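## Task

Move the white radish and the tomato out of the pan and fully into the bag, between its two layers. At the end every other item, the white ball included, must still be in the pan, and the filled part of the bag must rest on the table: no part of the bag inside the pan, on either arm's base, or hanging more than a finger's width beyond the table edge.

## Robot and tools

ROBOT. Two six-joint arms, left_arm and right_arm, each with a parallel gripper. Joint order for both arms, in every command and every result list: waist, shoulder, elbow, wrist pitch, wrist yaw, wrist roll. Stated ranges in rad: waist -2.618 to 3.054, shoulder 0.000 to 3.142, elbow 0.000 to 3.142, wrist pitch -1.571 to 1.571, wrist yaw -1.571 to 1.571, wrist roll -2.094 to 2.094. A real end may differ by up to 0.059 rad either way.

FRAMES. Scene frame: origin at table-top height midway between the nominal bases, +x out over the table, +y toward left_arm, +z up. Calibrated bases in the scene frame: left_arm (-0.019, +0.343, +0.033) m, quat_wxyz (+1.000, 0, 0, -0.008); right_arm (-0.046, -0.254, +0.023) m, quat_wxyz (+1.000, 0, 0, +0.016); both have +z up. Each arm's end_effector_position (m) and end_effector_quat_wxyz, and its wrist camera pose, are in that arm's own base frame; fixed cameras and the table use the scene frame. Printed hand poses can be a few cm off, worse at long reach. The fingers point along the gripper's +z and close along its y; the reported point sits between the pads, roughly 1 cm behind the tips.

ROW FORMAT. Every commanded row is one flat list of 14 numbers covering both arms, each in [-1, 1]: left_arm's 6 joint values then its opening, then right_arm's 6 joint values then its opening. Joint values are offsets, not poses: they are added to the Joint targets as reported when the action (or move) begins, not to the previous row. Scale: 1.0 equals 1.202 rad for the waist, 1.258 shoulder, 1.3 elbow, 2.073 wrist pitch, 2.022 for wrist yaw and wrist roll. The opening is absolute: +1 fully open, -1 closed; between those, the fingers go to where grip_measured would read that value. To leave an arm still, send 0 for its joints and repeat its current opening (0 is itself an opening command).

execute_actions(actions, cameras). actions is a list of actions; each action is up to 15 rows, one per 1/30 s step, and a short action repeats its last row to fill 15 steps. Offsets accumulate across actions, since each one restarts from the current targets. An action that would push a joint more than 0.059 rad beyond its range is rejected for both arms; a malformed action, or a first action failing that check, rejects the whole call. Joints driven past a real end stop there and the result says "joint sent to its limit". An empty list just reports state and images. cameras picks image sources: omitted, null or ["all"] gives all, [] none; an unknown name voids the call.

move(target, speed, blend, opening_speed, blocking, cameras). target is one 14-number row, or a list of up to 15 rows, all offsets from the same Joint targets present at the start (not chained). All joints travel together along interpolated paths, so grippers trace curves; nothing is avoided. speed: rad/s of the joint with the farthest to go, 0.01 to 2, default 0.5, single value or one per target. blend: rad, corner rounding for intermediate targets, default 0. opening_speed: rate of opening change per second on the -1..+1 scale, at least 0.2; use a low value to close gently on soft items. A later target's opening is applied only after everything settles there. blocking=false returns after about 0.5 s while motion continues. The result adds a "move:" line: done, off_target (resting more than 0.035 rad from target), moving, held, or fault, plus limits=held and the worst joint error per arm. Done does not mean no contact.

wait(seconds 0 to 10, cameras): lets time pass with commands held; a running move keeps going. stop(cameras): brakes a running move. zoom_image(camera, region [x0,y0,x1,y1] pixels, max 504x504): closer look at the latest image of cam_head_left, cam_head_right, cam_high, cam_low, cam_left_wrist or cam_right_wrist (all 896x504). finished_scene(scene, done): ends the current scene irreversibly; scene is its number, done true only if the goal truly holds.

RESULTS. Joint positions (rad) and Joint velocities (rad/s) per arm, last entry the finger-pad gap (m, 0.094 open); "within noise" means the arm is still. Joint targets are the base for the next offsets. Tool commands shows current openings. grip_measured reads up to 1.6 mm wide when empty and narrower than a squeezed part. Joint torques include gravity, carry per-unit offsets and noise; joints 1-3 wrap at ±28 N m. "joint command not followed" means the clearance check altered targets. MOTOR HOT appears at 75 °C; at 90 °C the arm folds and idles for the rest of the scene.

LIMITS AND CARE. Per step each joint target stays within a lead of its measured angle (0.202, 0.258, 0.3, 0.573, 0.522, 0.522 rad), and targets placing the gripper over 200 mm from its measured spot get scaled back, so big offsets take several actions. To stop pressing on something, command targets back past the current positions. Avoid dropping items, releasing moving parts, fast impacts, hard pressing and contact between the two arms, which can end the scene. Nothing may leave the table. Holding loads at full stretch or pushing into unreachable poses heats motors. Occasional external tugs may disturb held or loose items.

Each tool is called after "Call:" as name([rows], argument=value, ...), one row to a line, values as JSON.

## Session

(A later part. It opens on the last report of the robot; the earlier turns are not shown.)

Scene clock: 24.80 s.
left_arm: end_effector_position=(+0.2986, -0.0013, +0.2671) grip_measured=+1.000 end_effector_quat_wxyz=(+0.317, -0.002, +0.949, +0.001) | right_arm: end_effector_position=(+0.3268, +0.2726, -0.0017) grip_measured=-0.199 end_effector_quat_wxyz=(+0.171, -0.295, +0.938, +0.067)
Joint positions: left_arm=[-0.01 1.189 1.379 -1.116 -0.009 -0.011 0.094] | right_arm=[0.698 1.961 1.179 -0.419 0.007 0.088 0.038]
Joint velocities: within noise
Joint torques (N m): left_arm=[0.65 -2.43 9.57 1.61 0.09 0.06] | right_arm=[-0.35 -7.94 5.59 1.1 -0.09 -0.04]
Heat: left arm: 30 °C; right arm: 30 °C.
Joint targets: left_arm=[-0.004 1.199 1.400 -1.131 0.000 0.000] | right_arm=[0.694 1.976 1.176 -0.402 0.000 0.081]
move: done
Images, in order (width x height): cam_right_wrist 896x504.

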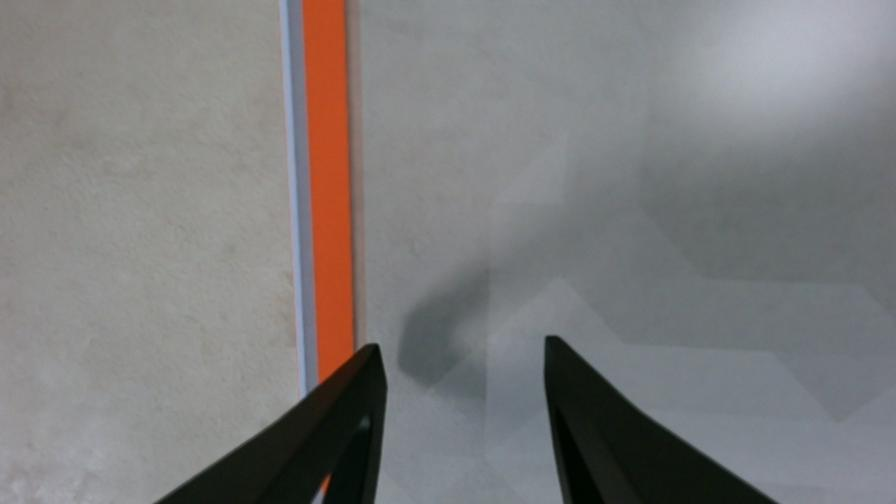

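Call:
move(target=[0, 0, 0, 0, 0, 0, 1.0, 0.018, 0.0119, -0.0245, 0.023, 0, 0, -0.2], speed=0.15, cameras=["cam_right_wrist"])

Scene clock: 26.03 s.
left_arm: end_effector_position=(+0.2986, -0.0013, +0.2671) grip_measured=+1.000 end_effector_quat_wxyz=(+0.317, -0.002, +0.949, +0.001) | right_arm: end_effector_position=(+0.3272, +0.2775, -0.0052) grip_measured=-0.199 end_effector_quat_wxyz=(+0.184, -0.298, +0.934, +0.073)
Joint positions: left_arm=[-0.01 1.189 1.379 -1.116 -0.009 -0.011 0.094] | right_arm=[0.707 1.964 1.156 -0.364 0.008 0.087 0.038]
Joint velocities: within noise
Joint torques (N m): left_arm=[0.59 -2.41 9.58 1.6 0.1 0.06] | right_arm=[0.94 -6.86 4.74 1.08 -0.1 -0.02]
Heat: left arm: 30 °C; right arm: 30 °C.
Joint targets: left_arm=[-0.004 1.199 1.400 -1.131 0.000 0.000] | right_arm=[0.716 1.991 1.144 -0.354 0.000 0.081]
move: done
Images, in order (width x height): cam_right_wrist 896x504.

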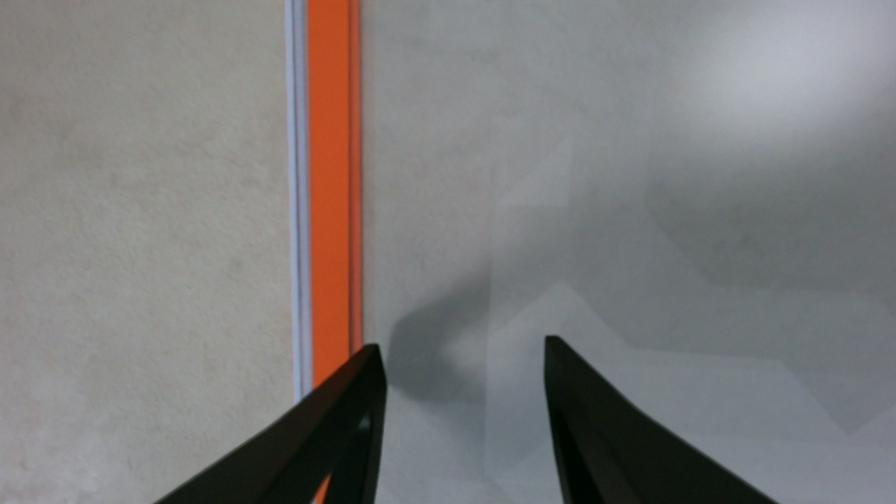

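Call:
move(target=[0, 0, 0, 0, 0, 0, 1.0, 0, 0, 0, 0, 0, 0, -0.85], opening_speed=0.4, cameras=["cam_right_wrist"])

Scene clock: 28.30 s.
left_arm: end_effector_position=(+0.2986, -0.0013, +0.2671) grip_measured=+1.000 end_effector_quat_wxyz=(+0.317, -0.002, +0.949, +0.001) | right_arm: end_effector_position=(+0.3283, +0.2784, -0.0054) grip_measured=-0.849 end_effector_quat_wxyz=(+0.186, -0.298, +0.933, +0.074)
Joint positions: left_arm=[-0.01 1.189 1.379 -1.116 -0.009 -0.011 0.094] | right_arm=[0.707 1.967 1.156 -0.357 0.008 0.087 0.007]
Joint velocities: within noise
Joint torques (N m): left_arm=[0.66 -2.43 9.54 1.61 0.09 0.05] | right_arm=[0.94 -7.05 4.78 1.01 -0.1 -0.02]
Heat: left arm: 30 °C; right arm: 30 °C.
Joint targets: left_arm=[-0.004 1.199 1.400 -1.131 0.000 0.000] | right_arm=[0.716 1.991 1.144 -0.354 0.000 0.081]
move: done
Images, in order (width x height): cam_right_wrist 896x504.

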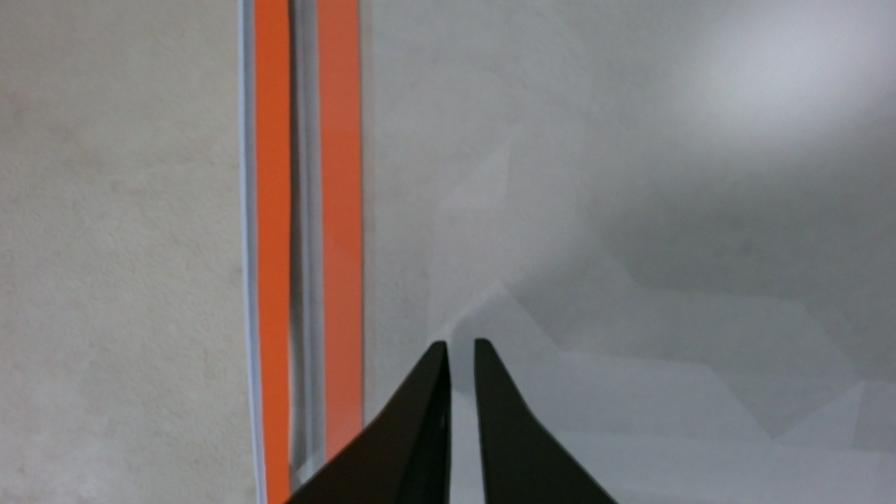

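Call:
move(target=[0, 0, 0, 0, 0, 0, 1.0, 0.055, 0, 0, 0, 0, 0, -0.85], speed=0.1, cameras=["cam_right_wrist", "cam_head_left"])

Scene clock: 29.70 s.
left_arm: end_effector_position=(+0.2986, -0.0013, +0.2671) grip_measured=+1.000 end_effector_quat_wxyz=(+0.317, -0.002, +0.949, +0.001) | right_arm: end_effector_position=(+0.3086, +0.3002, -0.0053) grip_measured=-0.849 end_effector_quat_wxyz=(+0.184, -0.330, +0.923, +0.080)
Joint positions: left_arm=[-0.01 1.189 1.379 -1.116 -0.009 -0.011 0.094] | right_arm=[0.775 1.967 1.156 -0.356 0.008 0.087 0.007]
Joint velocities: within noise
Joint torques (N m): left_arm=[0.62 -2.4 9.57 1.6 0.08 0.05] | right_arm=[0.72 -7.08 4.75 1.01 -0.09 -0.02]
Heat: left arm: 30 °C; right arm: 31 °C.
Joint targets: left_arm=[-0.004 1.199 1.400 -1.131 0.000 0.000] | right_arm=[0.782 1.991 1.144 -0.355 0.000 0.081]
move: done
Images, in order (width x height): cam_head_left 896x504, cam_right_wrist 896x504.

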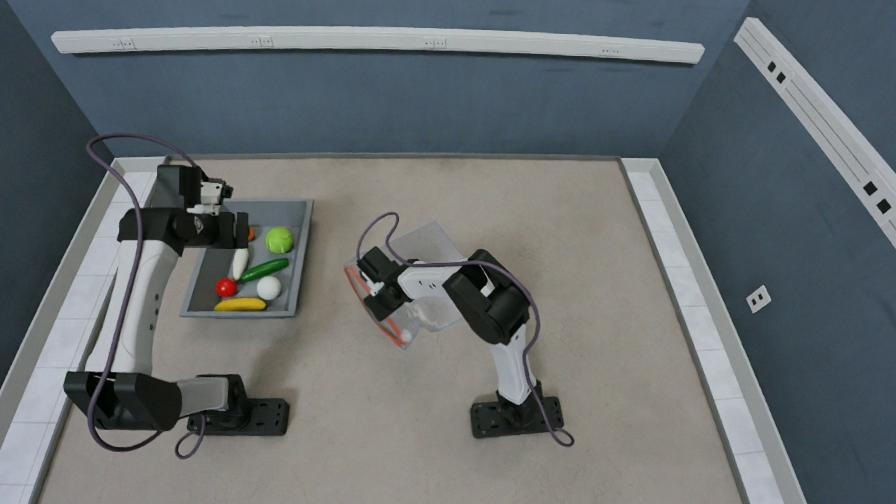

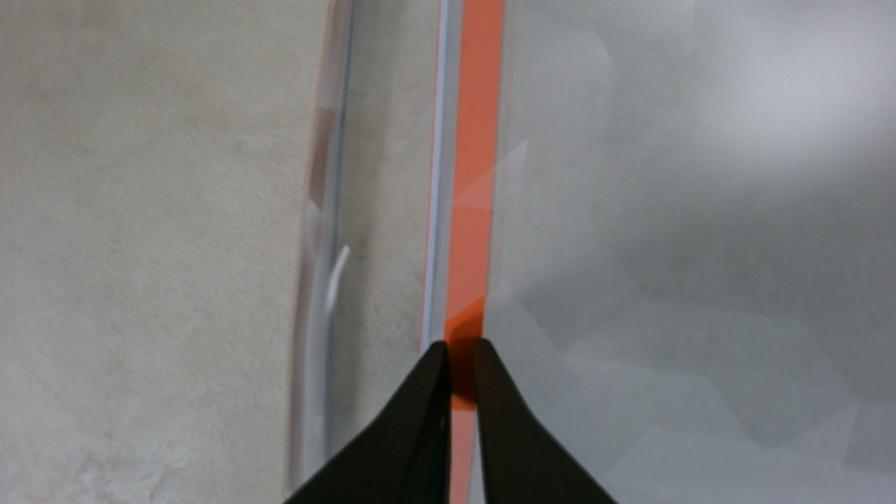

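Call:
zoom_image(camera="cam_right_wrist", region=[196, 0, 600, 504])

Call:
zoom_image(camera="cam_left_wrist", region=[600, 20, 896, 504])

Call:
zoom_image(camera="cam_head_left", region=[320, 210, 480, 360])

Scaled by 1.000.

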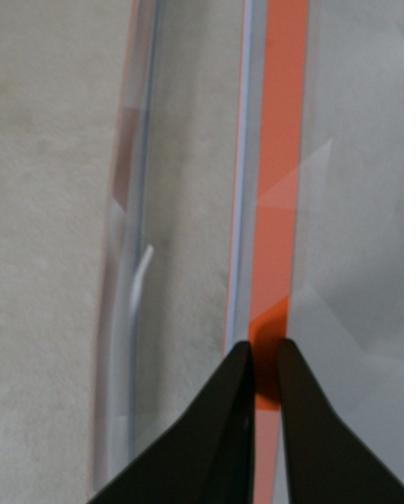

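This scene's latest camera images include none from cam_left_wrist. They are from: cam_head_left, cam_right_wrist. cam_left_wrist's image comes with the result of a call that names it in "cameras".

Scaled by 3.150 from the camera's 896x504 image, which has a finer 1280x720 frame.

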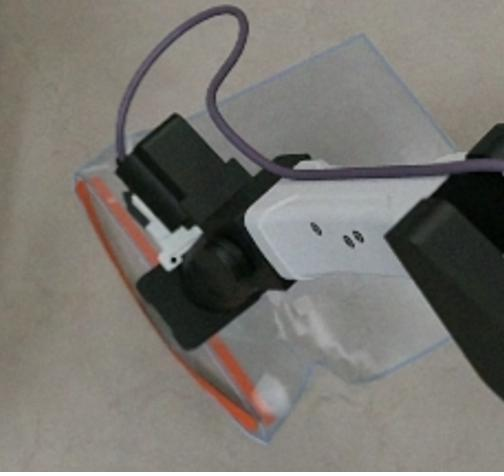

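Call:
execute_actions(actions=[], cameras=["cam_left_wrist", "cam_low", "cam_high"])

Call:
zoom_image(camera="cam_left_wrist", region=[600, 20, 896, 504])

Call:
zoom_image(camera="cam_high", region=[420, 240, 550, 360])

Scene clock: 30.13 s.
left_arm: end_effector_position=(+0.2986, -0.0013, +0.2671) grip_measured=+1.000 end_effector_quat_wxyz=(+0.317, -0.002, +0.949, +0.001) | right_arm: end_effector_position=(+0.3086, +0.3002, -0.0053) grip_measured=-0.849 end_effector_quat_wxyz=(+0.184, -0.330, +0.923, +0.080)
Joint positions: left_arm=[-0.01 1.189 1.379 -1.116 -0.009 -0.011 0.094] | right_arm=[0.775 1.967 1.156 -0.356 0.008 0.087 0.007]
Joint velocities: within noise
Joint torques (N m): left_arm=[0.65 -2.4 9.57 1.61 0.1 0.04] | right_arm=[0.72 -7.06 4.77 1.01 -0.1 -0.02]
Heat: left arm: 30 °C; right arm: 31 °C.
Joint targets: left_arm=[-0.004 1.199 1.400 -1.131 0.000 0.000] | right_arm=[0.782 1.991 1.144 -0.355 0.000 0.081]
Tool commands: left_gripper/opening=+1.0 right_gripper/opening=-0.85
Images, in order (width x height): cam_high 896x504, cam_low 896x504, cam_left_wrist 896x504.

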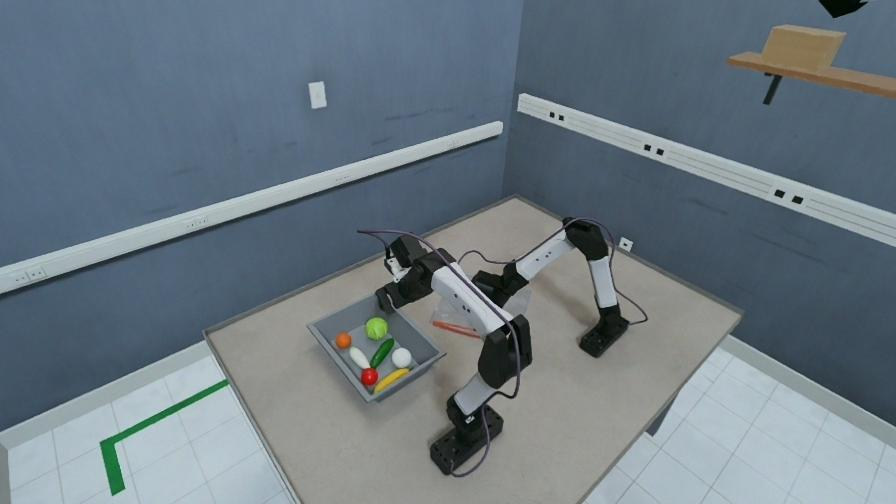

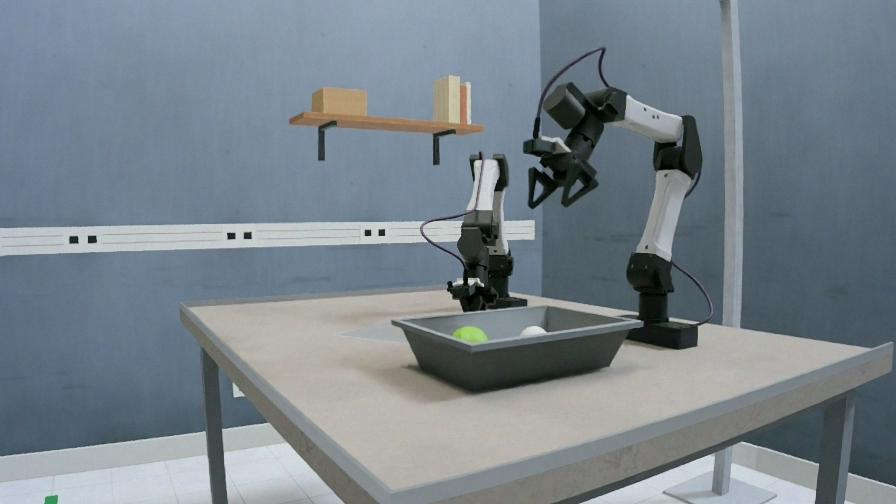

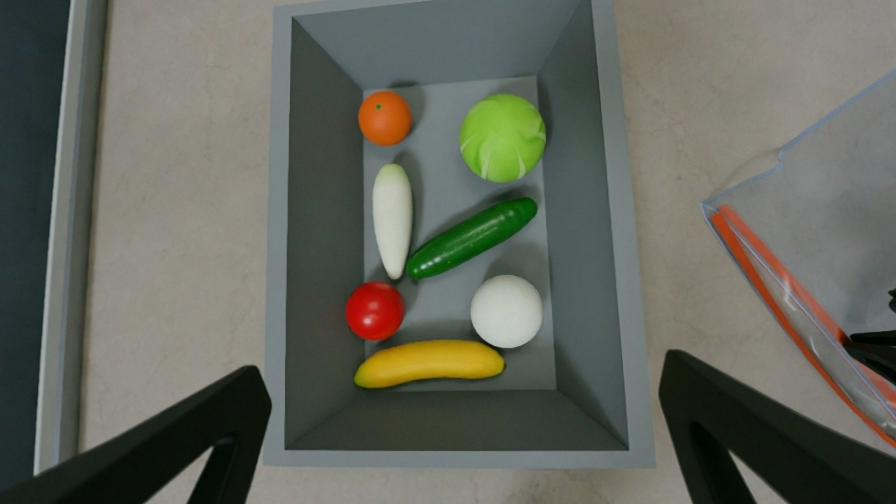

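Scaled by 1.041 from the camera's 896x504 image, which has a finer 1280x720 frame.

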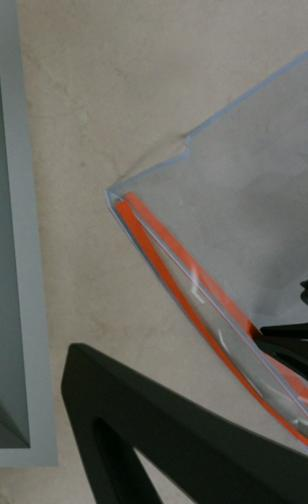

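Scaled by 3.877 from the camera's 896x504 image, which has a finer 1280x720 frame.

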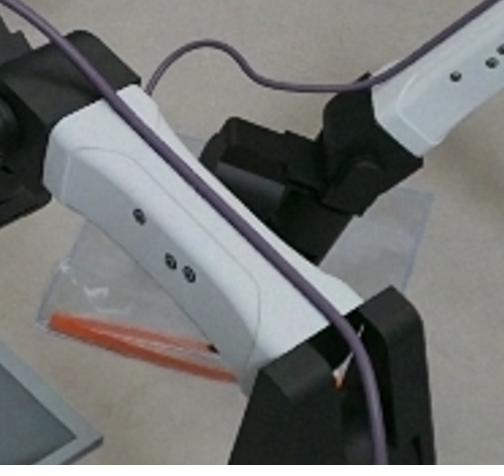

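Call:
move(target=[0, 0, 0, 0, 0, 0, 1.0, 0, -0.0437, 0.087, -0.0796, 0, 0, -0.85], speed=0.3, cameras=["cam_right_wrist", "cam_left_wrist"])

Call:
zoom_image(camera="cam_left_wrist", region=[600, 20, 896, 504])

Scene clock: 31.90 s.
left_arm: end_effector_position=(+0.2986, -0.0013, +0.2671) grip_measured=+1.000 end_effector_quat_wxyz=(+0.317, -0.002, +0.949, +0.001) | right_arm: end_effector_position=(+0.3018, +0.2935, +0.0040) grip_measured=-0.849 end_effector_quat_wxyz=(+0.146, -0.332, +0.930, +0.063)
Joint positions: left_arm=[-0.01 1.189 1.379 -1.116 -0.009 -0.011 0.094] | right_arm=[0.775 1.967 1.232 -0.517 0.008 0.087 0.007]
Joint velocities: within noise
Joint torques (N m): left_arm=[0.65 -2.36 9.58 1.61 0.09 0.05] | right_arm=[0.75 -11.97 8.29 0.87 -0.1 -0.02]
Heat: left arm: 30 °C; right arm: 31 °C.
Joint targets: left_arm=[-0.004 1.199 1.400 -1.131 0.000 0.000] | right_arm=[0.782 1.936 1.257 -0.519 0.000 0.081]
move: done
Images, in order (width x height): cam_left_wrist 896x504, cam_right_wrist 896x504.

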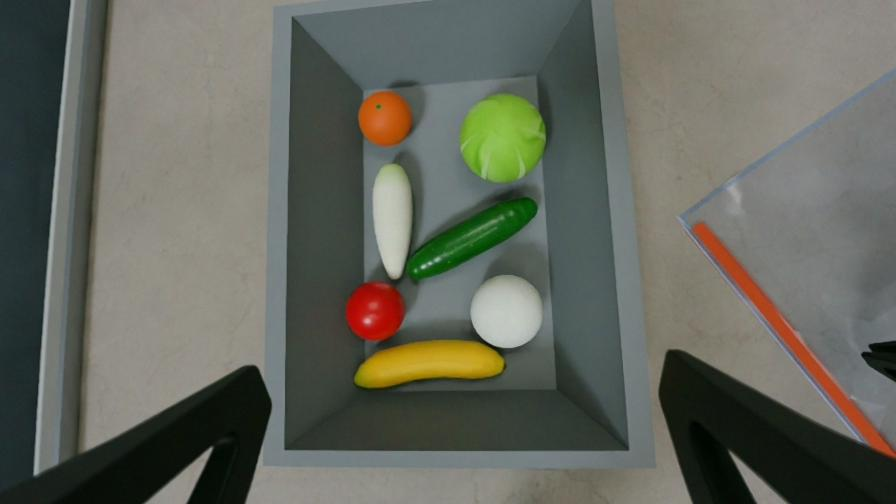

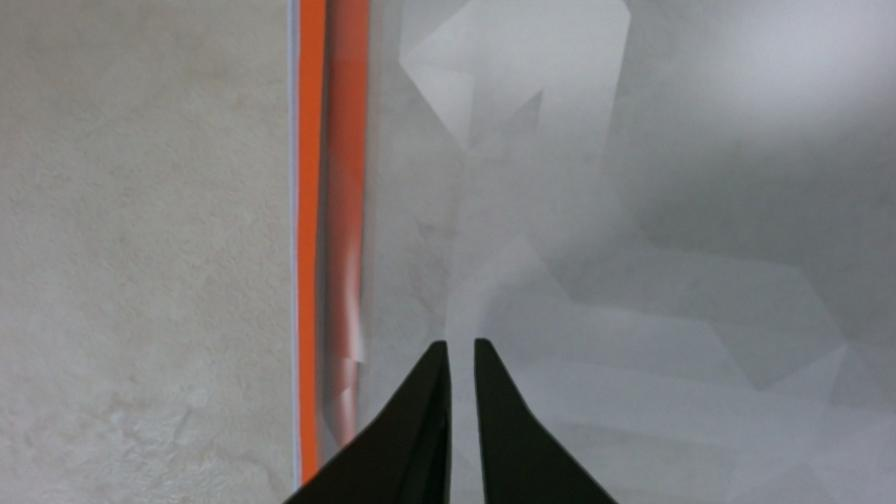

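Scaled by 1.041 from the camera's 896x504 image, which has a finer 1280x720 frame.

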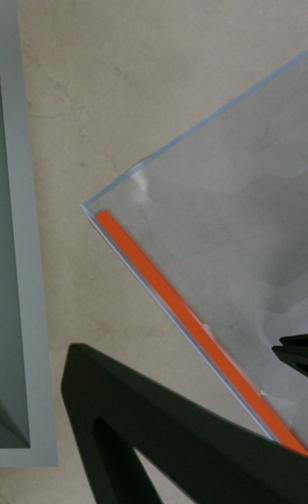

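Call:
move(target=[0, 0, 0, 0, 0, 0, 1.0, -0.035, -0.035, 0.03, -0.03, 0, -0.02, 1.0], speed=0.3, cameras=["cam_right_wrist", "cam_left_wrist"])

Scene clock: 34.40 s.
left_arm: end_effector_position=(+0.2986, -0.0013, +0.2671) grip_measured=+1.000 end_effector_quat_wxyz=(+0.317, -0.002, +0.949, +0.001) | right_arm: end_effector_position=(+0.3124, +0.2853, +0.0235) grip_measured=+0.999 end_effector_quat_wxyz=(+0.152, -0.335, +0.928, +0.059)
Joint positions: left_arm=[-0.01 1.189 1.379 -1.116 -0.009 -0.011 0.094] | right_arm=[0.743 1.936 1.272 -0.58 0.007 0.048 0.094]
Joint velocities: within noise
Joint torques (N m): left_arm=[0.62 -2.4 9.55 1.6 0.09 0.06] | right_arm=[-0.28 -13.07 8.44 0.84 -0.09 -0.05]
Heat: left arm: 31 °C; right arm: 32 °C.
Joint targets: left_arm=[-0.004 1.199 1.400 -1.131 0.000 0.000] | right_arm=[0.740 1.891 1.296 -0.582 0.000 0.041]
move: off_target (right_arm); right_arm: the shoulder is farthest, 0.044 rad from its target
Images, in order (width x height): cam_left_wrist 896x504, cam_right_wrist 896x504.

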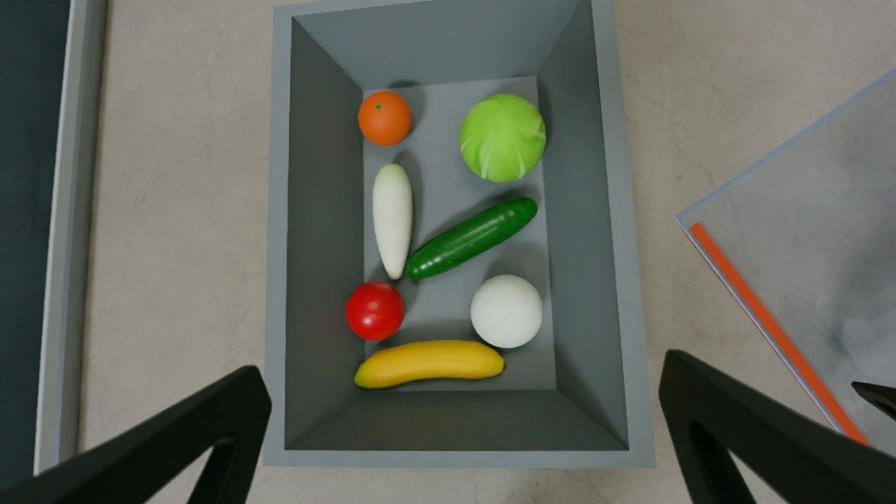

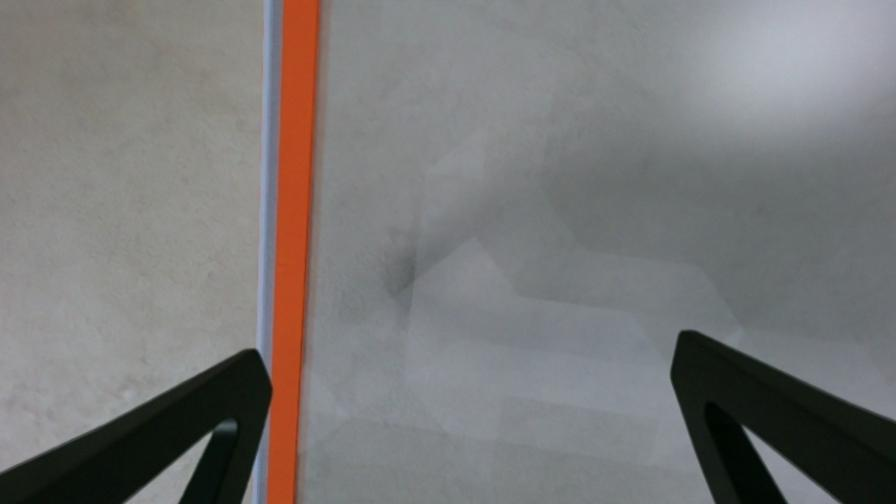

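Call:
move([
  [0, 0, 0, 0, 0, 0, 1.0, 0, 0.05, -0.075, 0.072, 0, -0.035, 1.0],
  [0, 0, 0, 0, 0, 0, 1.0, 0, 0.0747, -0.1123, 0.107, 0, -0.035, 1.0],
], speed=[0.3, 0.1], cameras=["cam_right_wrist"])

Scene clock: 36.90 s.
left_arm: end_effector_position=(+0.2986, -0.0013, +0.2671) grip_measured=+1.000 end_effector_quat_wxyz=(+0.317, -0.002, +0.949, +0.001) | right_arm: end_effector_position=(+0.3154, +0.2884, -0.0054) grip_measured=+0.999 end_effector_quat_wxyz=(+0.182, -0.366, +0.910, +0.065)
Joint positions: left_arm=[-0.01 1.189 1.379 -1.116 -0.009 -0.011 0.094] | right_arm=[0.743 1.964 1.158 -0.375 0.006 -0.022 0.094]
Joint velocities: within noise
Joint torques (N m): left_arm=[0.64 -2.41 9.57 1.61 0.09 0.06] | right_arm=[-0.31 -7.24 5.09 1.16 -0.09 -0.03]
Heat: left arm: 31 °C; right arm: 33 °C.
Joint targets: left_arm=[-0.004 1.199 1.400 -1.131 0.000 0.000] | right_arm=[0.740 1.986 1.150 -0.360 0.000 -0.030]
move: done
Images, in order (width x height): cam_right_wrist 896x504.

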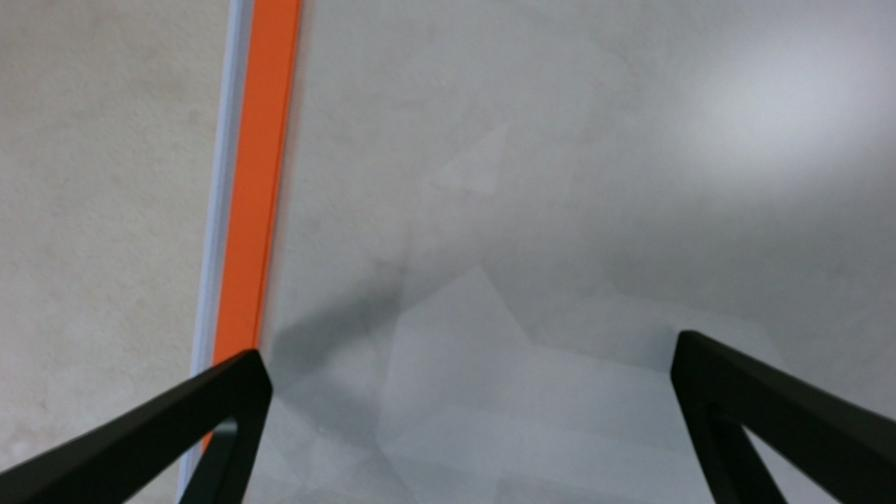

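Call:
move(target=[0, 0, 0, 0, 0, 0, 1.0, 0, 0, 0, 0, 0, 0, 0.2], opening_speed=0.6, cameras=["cam_right_wrist"])

Scene clock: 38.73 s.
left_arm: end_effector_position=(+0.2986, -0.0013, +0.2671) grip_measured=+1.000 end_effector_quat_wxyz=(+0.317, -0.002, +0.949, +0.001) | right_arm: end_effector_position=(+0.3158, +0.2888, -0.0052) grip_measured=+0.201 end_effector_quat_wxyz=(+0.183, -0.366, +0.910, +0.066)
Joint positions: left_arm=[-0.01 1.189 1.379 -1.116 -0.009 -0.011 0.094] | right_arm=[0.743 1.964 1.158 -0.372 0.006 -0.023 0.056]
Joint velocities: within noise
Joint torques (N m): left_arm=[0.65 -2.39 9.55 1.6 0.09 0.05] | right_arm=[-0.31 -7.27 5.14 1.1 -0.08 -0.03]
Heat: left arm: 31 °C; right arm: 33 °C.
Joint targets: left_arm=[-0.004 1.199 1.400 -1.131 0.000 0.000] | right_arm=[0.740 1.986 1.150 -0.360 0.000 -0.030]
move: done
Images, in order (width x height): cam_right_wrist 896x504.

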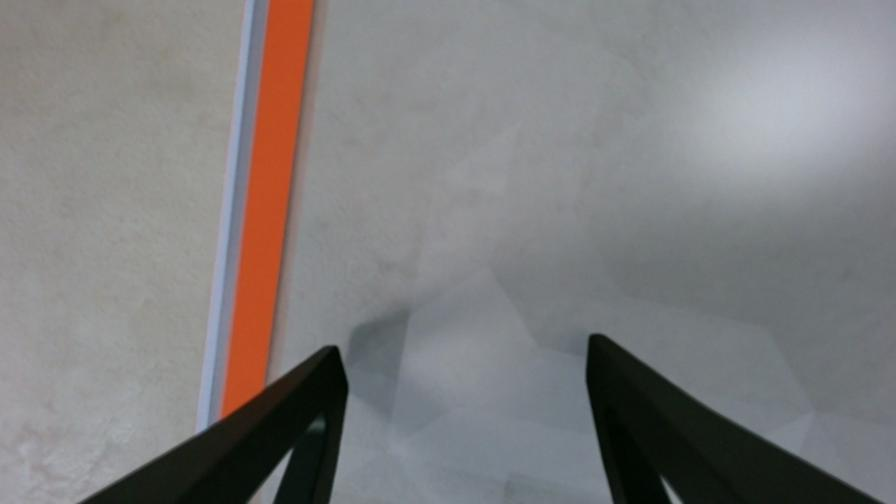

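Call:
move(target=[0, 0, 0, 0, 0, 0, 1.0, 0, 0.012, -0.012, 0.012, 0, 0, -0.6], opening_speed=0.6, cameras=["cam_right_wrist"])

Scene clock: 48.13 s.
left_arm: end_effector_position=(+0.2986, -0.0013, +0.2671) grip_measured=+1.000 end_effector_quat_wxyz=(+0.317, -0.002, +0.949, +0.001) | right_arm: end_effector_position=(+0.3210, +0.2938, -0.0056) grip_measured=-0.598 end_effector_quat_wxyz=(+0.199, -0.365, +0.907, +0.072)
Joint positions: left_arm=[-0.01 1.189 1.379 -1.116 -0.009 -0.011 0.094] | right_arm=[0.743 1.97 1.148 -0.322 0.005 -0.023 0.019]
Joint velocities: within noise
Joint torques (N m): left_arm=[0.66 -2.41 9.57 1.61 0.1 0.05] | right_arm=[-0.28 -6.53 4.53 0.91 -0.08 -0.03]
Heat: left arm: 32 °C; right arm: 33 °C.
Joint targets: left_arm=[-0.004 1.199 1.400 -1.131 0.000 0.000] | right_arm=[0.740 2.000 1.135 -0.335 0.000 -0.030]
move: done
Images, in order (width x height): cam_right_wrist 896x504.

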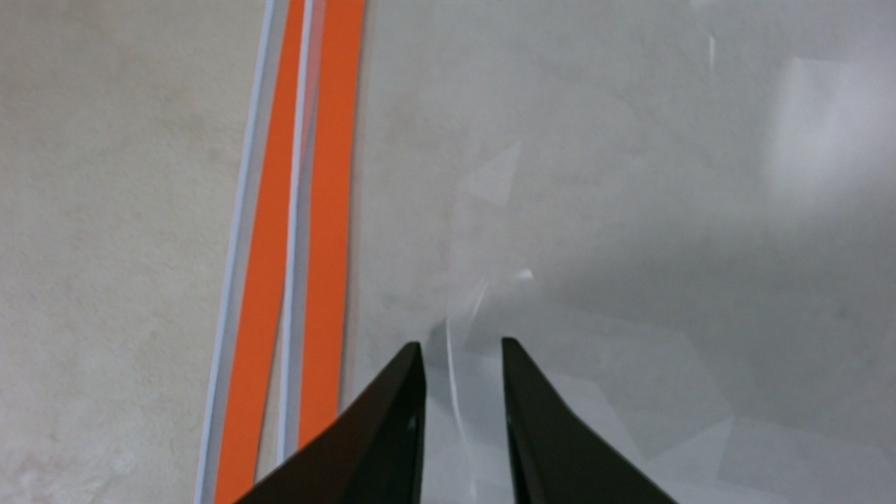

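Call:
move(target=[0, 0, 0, 0, 0, 0, 1.0, 0, 0, 0, 0, 0, 0, -1.0], opening_speed=0.5, cameras=["cam_right_wrist"])

Scene clock: 49.43 s.
left_arm: end_effector_position=(+0.2986, -0.0013, +0.2671) grip_measured=+1.000 end_effector_quat_wxyz=(+0.317, -0.002, +0.949, +0.001) | right_arm: end_effector_position=(+0.3211, +0.2943, -0.0055) grip_measured=-0.989 end_effector_quat_wxyz=(+0.199, -0.365, +0.906, +0.073)
Joint positions: left_arm=[-0.01 1.189 1.379 -1.116 -0.009 -0.011 0.094] | right_arm=[0.743 1.97 1.148 -0.321 0.003 -0.024 0.001]
Joint velocities: within noise
Joint torques (N m): left_arm=[0.66 -2.39 9.57 1.6 0.09 0.05] | right_arm=[-0.31 -6.56 4.55 0.9 -0.06 -0.03]
Heat: left arm: 33 °C; right arm: 33 °C.
Joint targets: left_arm=[-0.004 1.199 1.400 -1.131 0.000 0.000] | right_arm=[0.740 2.000 1.135 -0.335 0.000 -0.030]
move: done
Images, in order (width x height): cam_right_wrist 896x504.

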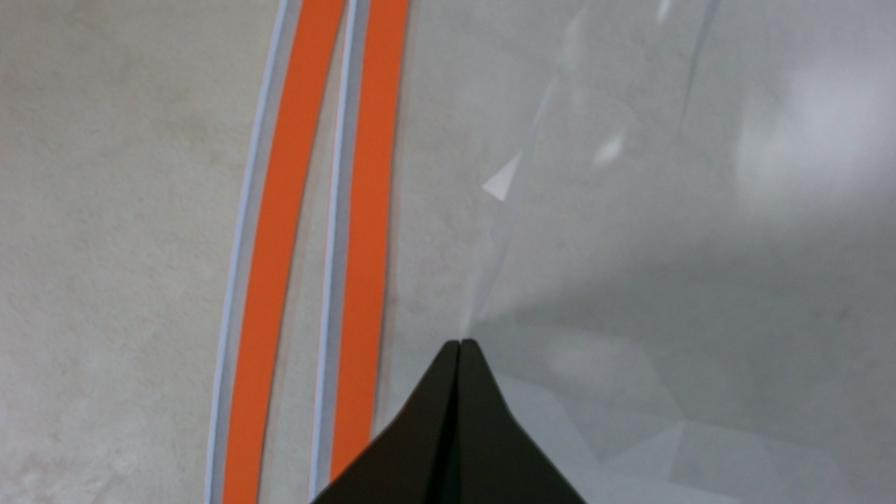

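Call:
move(target=[0, 0, 0, 0, 0, 0, 1.0, 0, -0.1184, 0.193, -0.181, 0, 0, -1.0], speed=0.25)

Call:
zoom_image(camera="cam_left_wrist", region=[600, 20, 896, 504])

Call:
zoom_image(camera="cam_head_left", region=[320, 210, 480, 360])

Scene clock: 51.97 s.
left_arm: end_effector_position=(+0.2986, -0.0013, +0.2671) grip_measured=+1.000 end_effector_quat_wxyz=(+0.317, -0.002, +0.949, +0.001) | right_arm: end_effector_position=(+0.3128, +0.2867, +0.0570) grip_measured=-0.989 end_effector_quat_wxyz=(+0.152, -0.369, +0.915, +0.056)
Joint positions: left_arm=[-0.01 1.189 1.379 -1.116 -0.009 -0.011 0.094] | right_arm=[0.743 1.896 1.359 -0.709 0.003 -0.024 0.001]
Joint velocities: within noise
Joint torques (N m): left_arm=[0.64 -2.4 9.54 1.6 0.1 0.05] | right_arm=[-0.28 -13 8.85 0.87 -0.06 -0.02]
Heat: left arm: 33 °C; right arm: 34 °C.
Joint targets: left_arm=[-0.004 1.199 1.400 -1.131 0.000 0.000] | right_arm=[0.740 1.852 1.386 -0.710 0.000 -0.030]
move: off_target (right_arm); right_arm: the shoulder is farthest, 0.045 rad from its target

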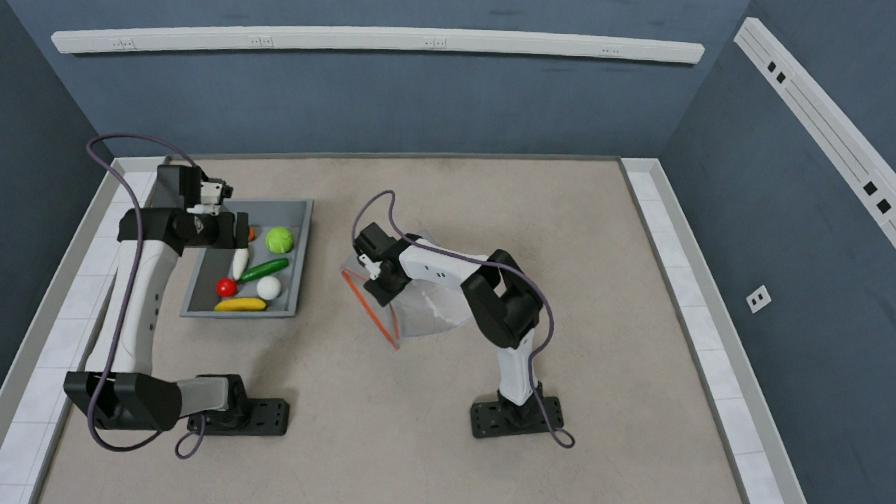

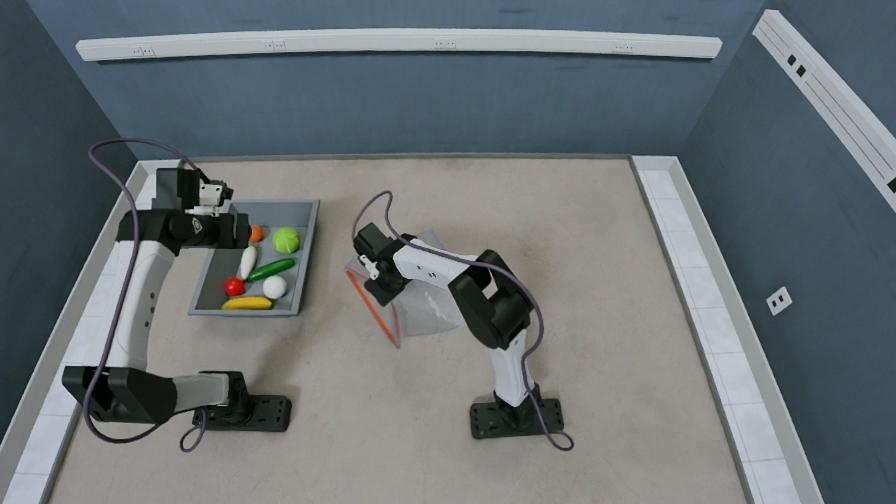

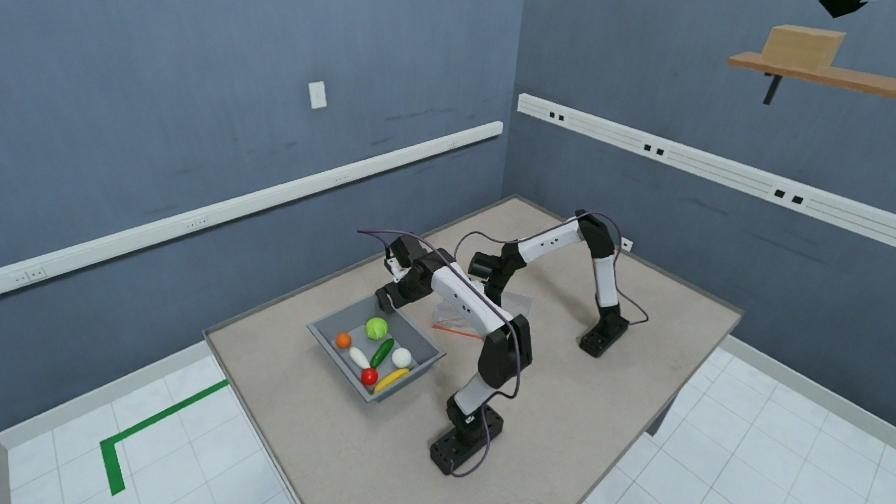

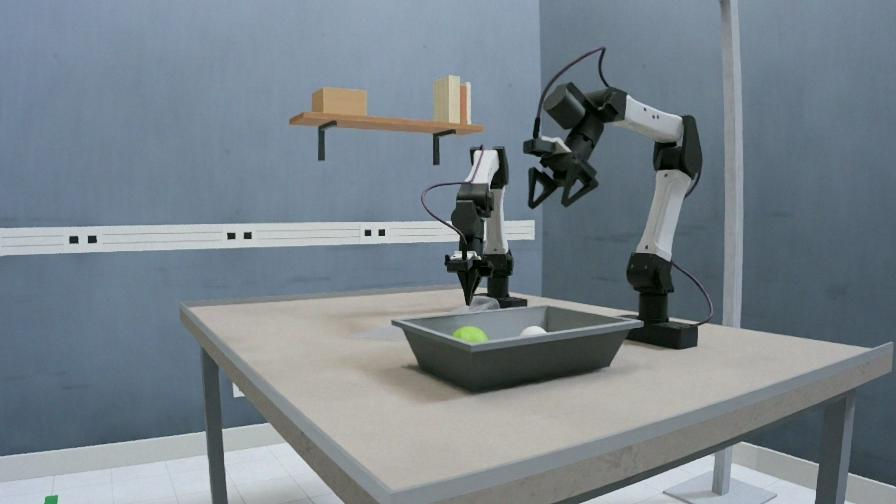

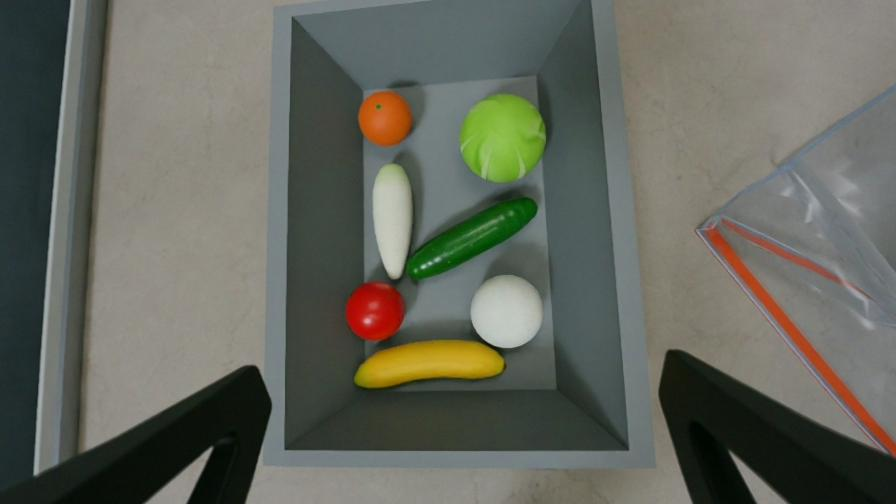

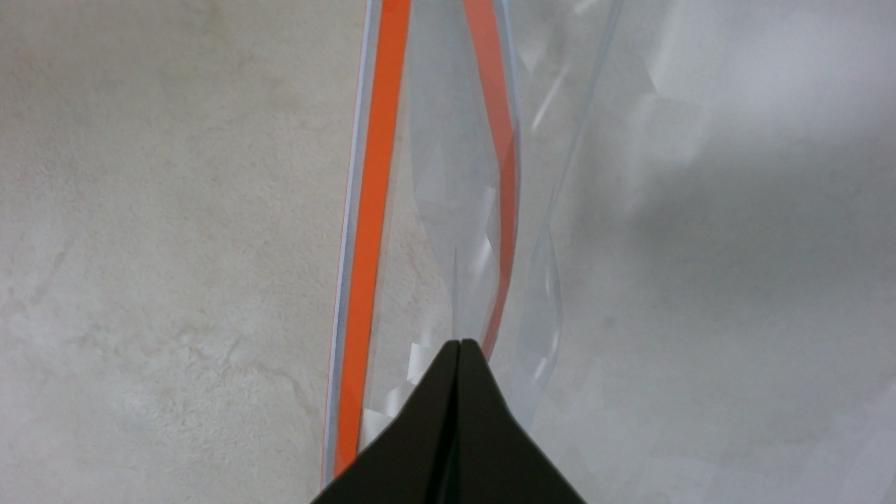

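Scaled by 1.041 from the camera's 896x504 image, which has a finer 1280x720 frame.

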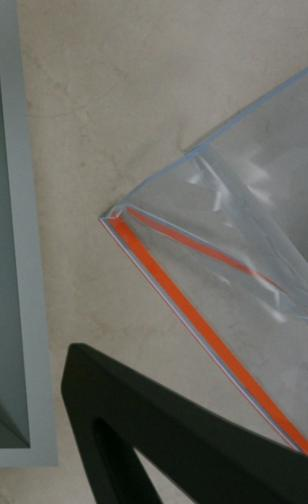

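Scaled by 3.150 from the camera's 896x504 image, which has a finer 1280x720 frame.

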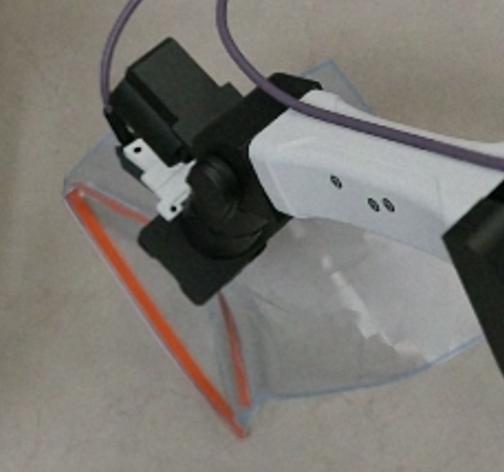

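Call:
move(target=[0.104, 0.3545, -0.268, 0.348, 0, 0.03, 0.35, 0, -0.0266, 0.083, -0.0675, 0, 0, -1.0], speed=0.5, cameras=["cam_left_wrist", "cam_head_left", "cam_right_wrist", "cam_high"])

Call:
zoom_image(camera="cam_high", region=[400, 230, 560, 370])

Scene clock: 56.73 s.
left_arm: end_effector_position=(+0.4065, +0.0487, +0.0877) grip_measured=+0.352 end_effector_quat_wxyz=(+0.283, -0.034, +0.958, +0.028) | right_arm: end_effector_position=(+0.3120, +0.2860, +0.0923) grip_measured=-0.989 end_effector_quat_wxyz=(+0.150, -0.369, +0.916, +0.055)
Joint positions: left_arm=[0.115 1.636 1.059 -0.417 -0.009 0.048 0.064] | right_arm=[0.743 1.866 1.465 -0.849 0.003 -0.024 0.001]
Joint velocities: within noise
Joint torques (N m): left_arm=[0.62 -6.6 6.95 1.74 0.11 0.07] | right_arm=[-0.28 -13.16 9.26 0.88 -0.06 -0.02]
Heat: left arm: 33 °C; right arm: 36 °C.
Joint targets: left_arm=[0.121 1.645 1.051 -0.410 0.000 0.060] | right_arm=[0.740 1.818 1.494 -0.850 0.000 -0.030]
move: off_target (right_arm); right_arm: the shoulder is farthest, 0.047 rad from its target
Images, in order (width x height): cam_head_left 896x504, cam_high 896x504, cam_left_wrist 896x504, cam_right_wrist 896x504.

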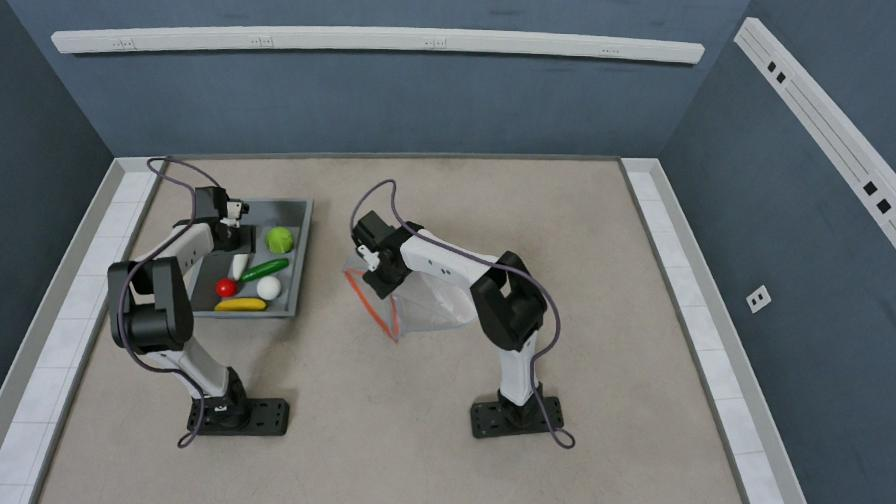

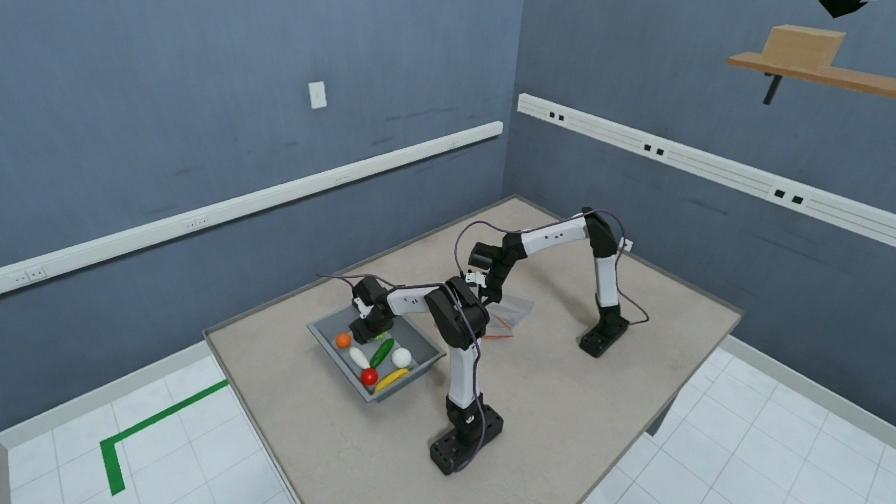

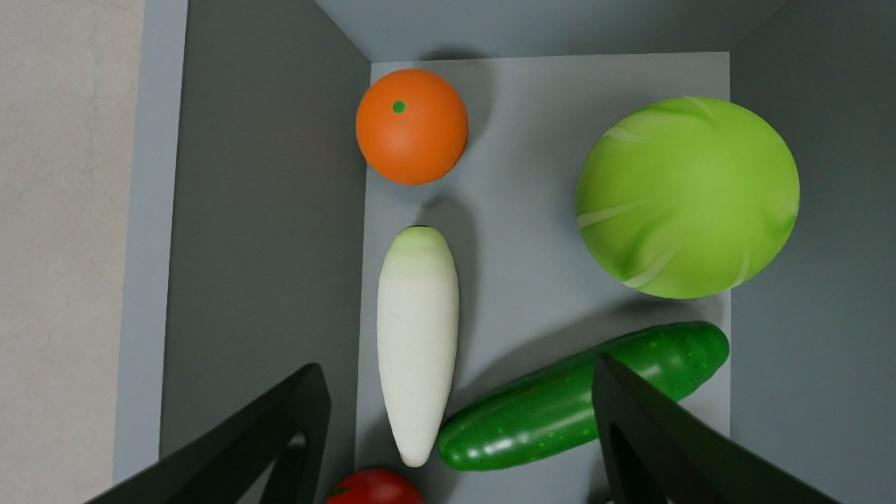

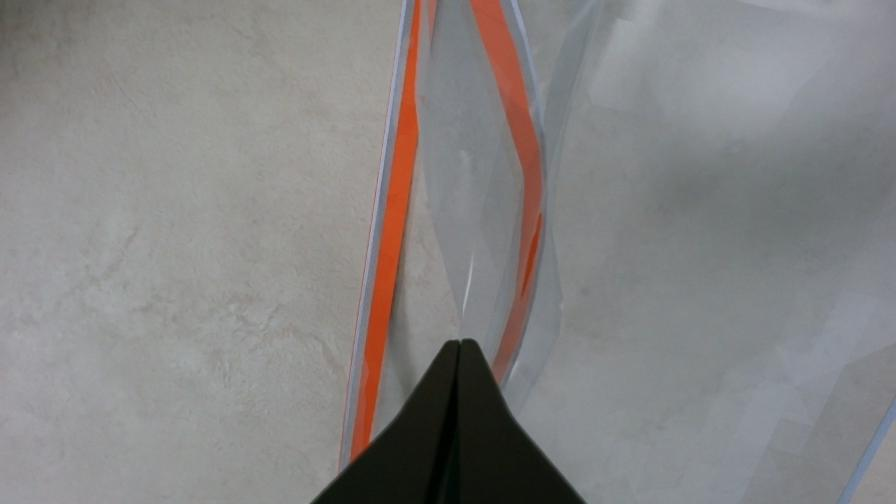

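Scaled by 3.150 from the camera's 896x504 image, which has a finer 1280x720 frame.

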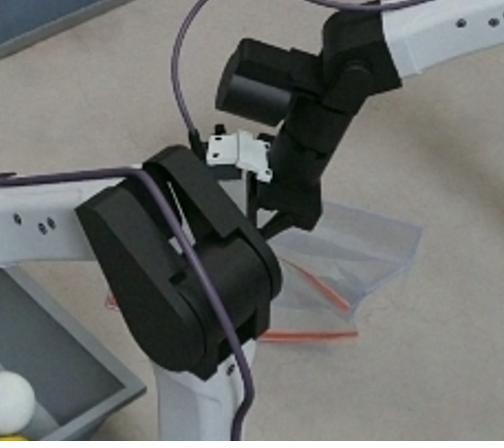

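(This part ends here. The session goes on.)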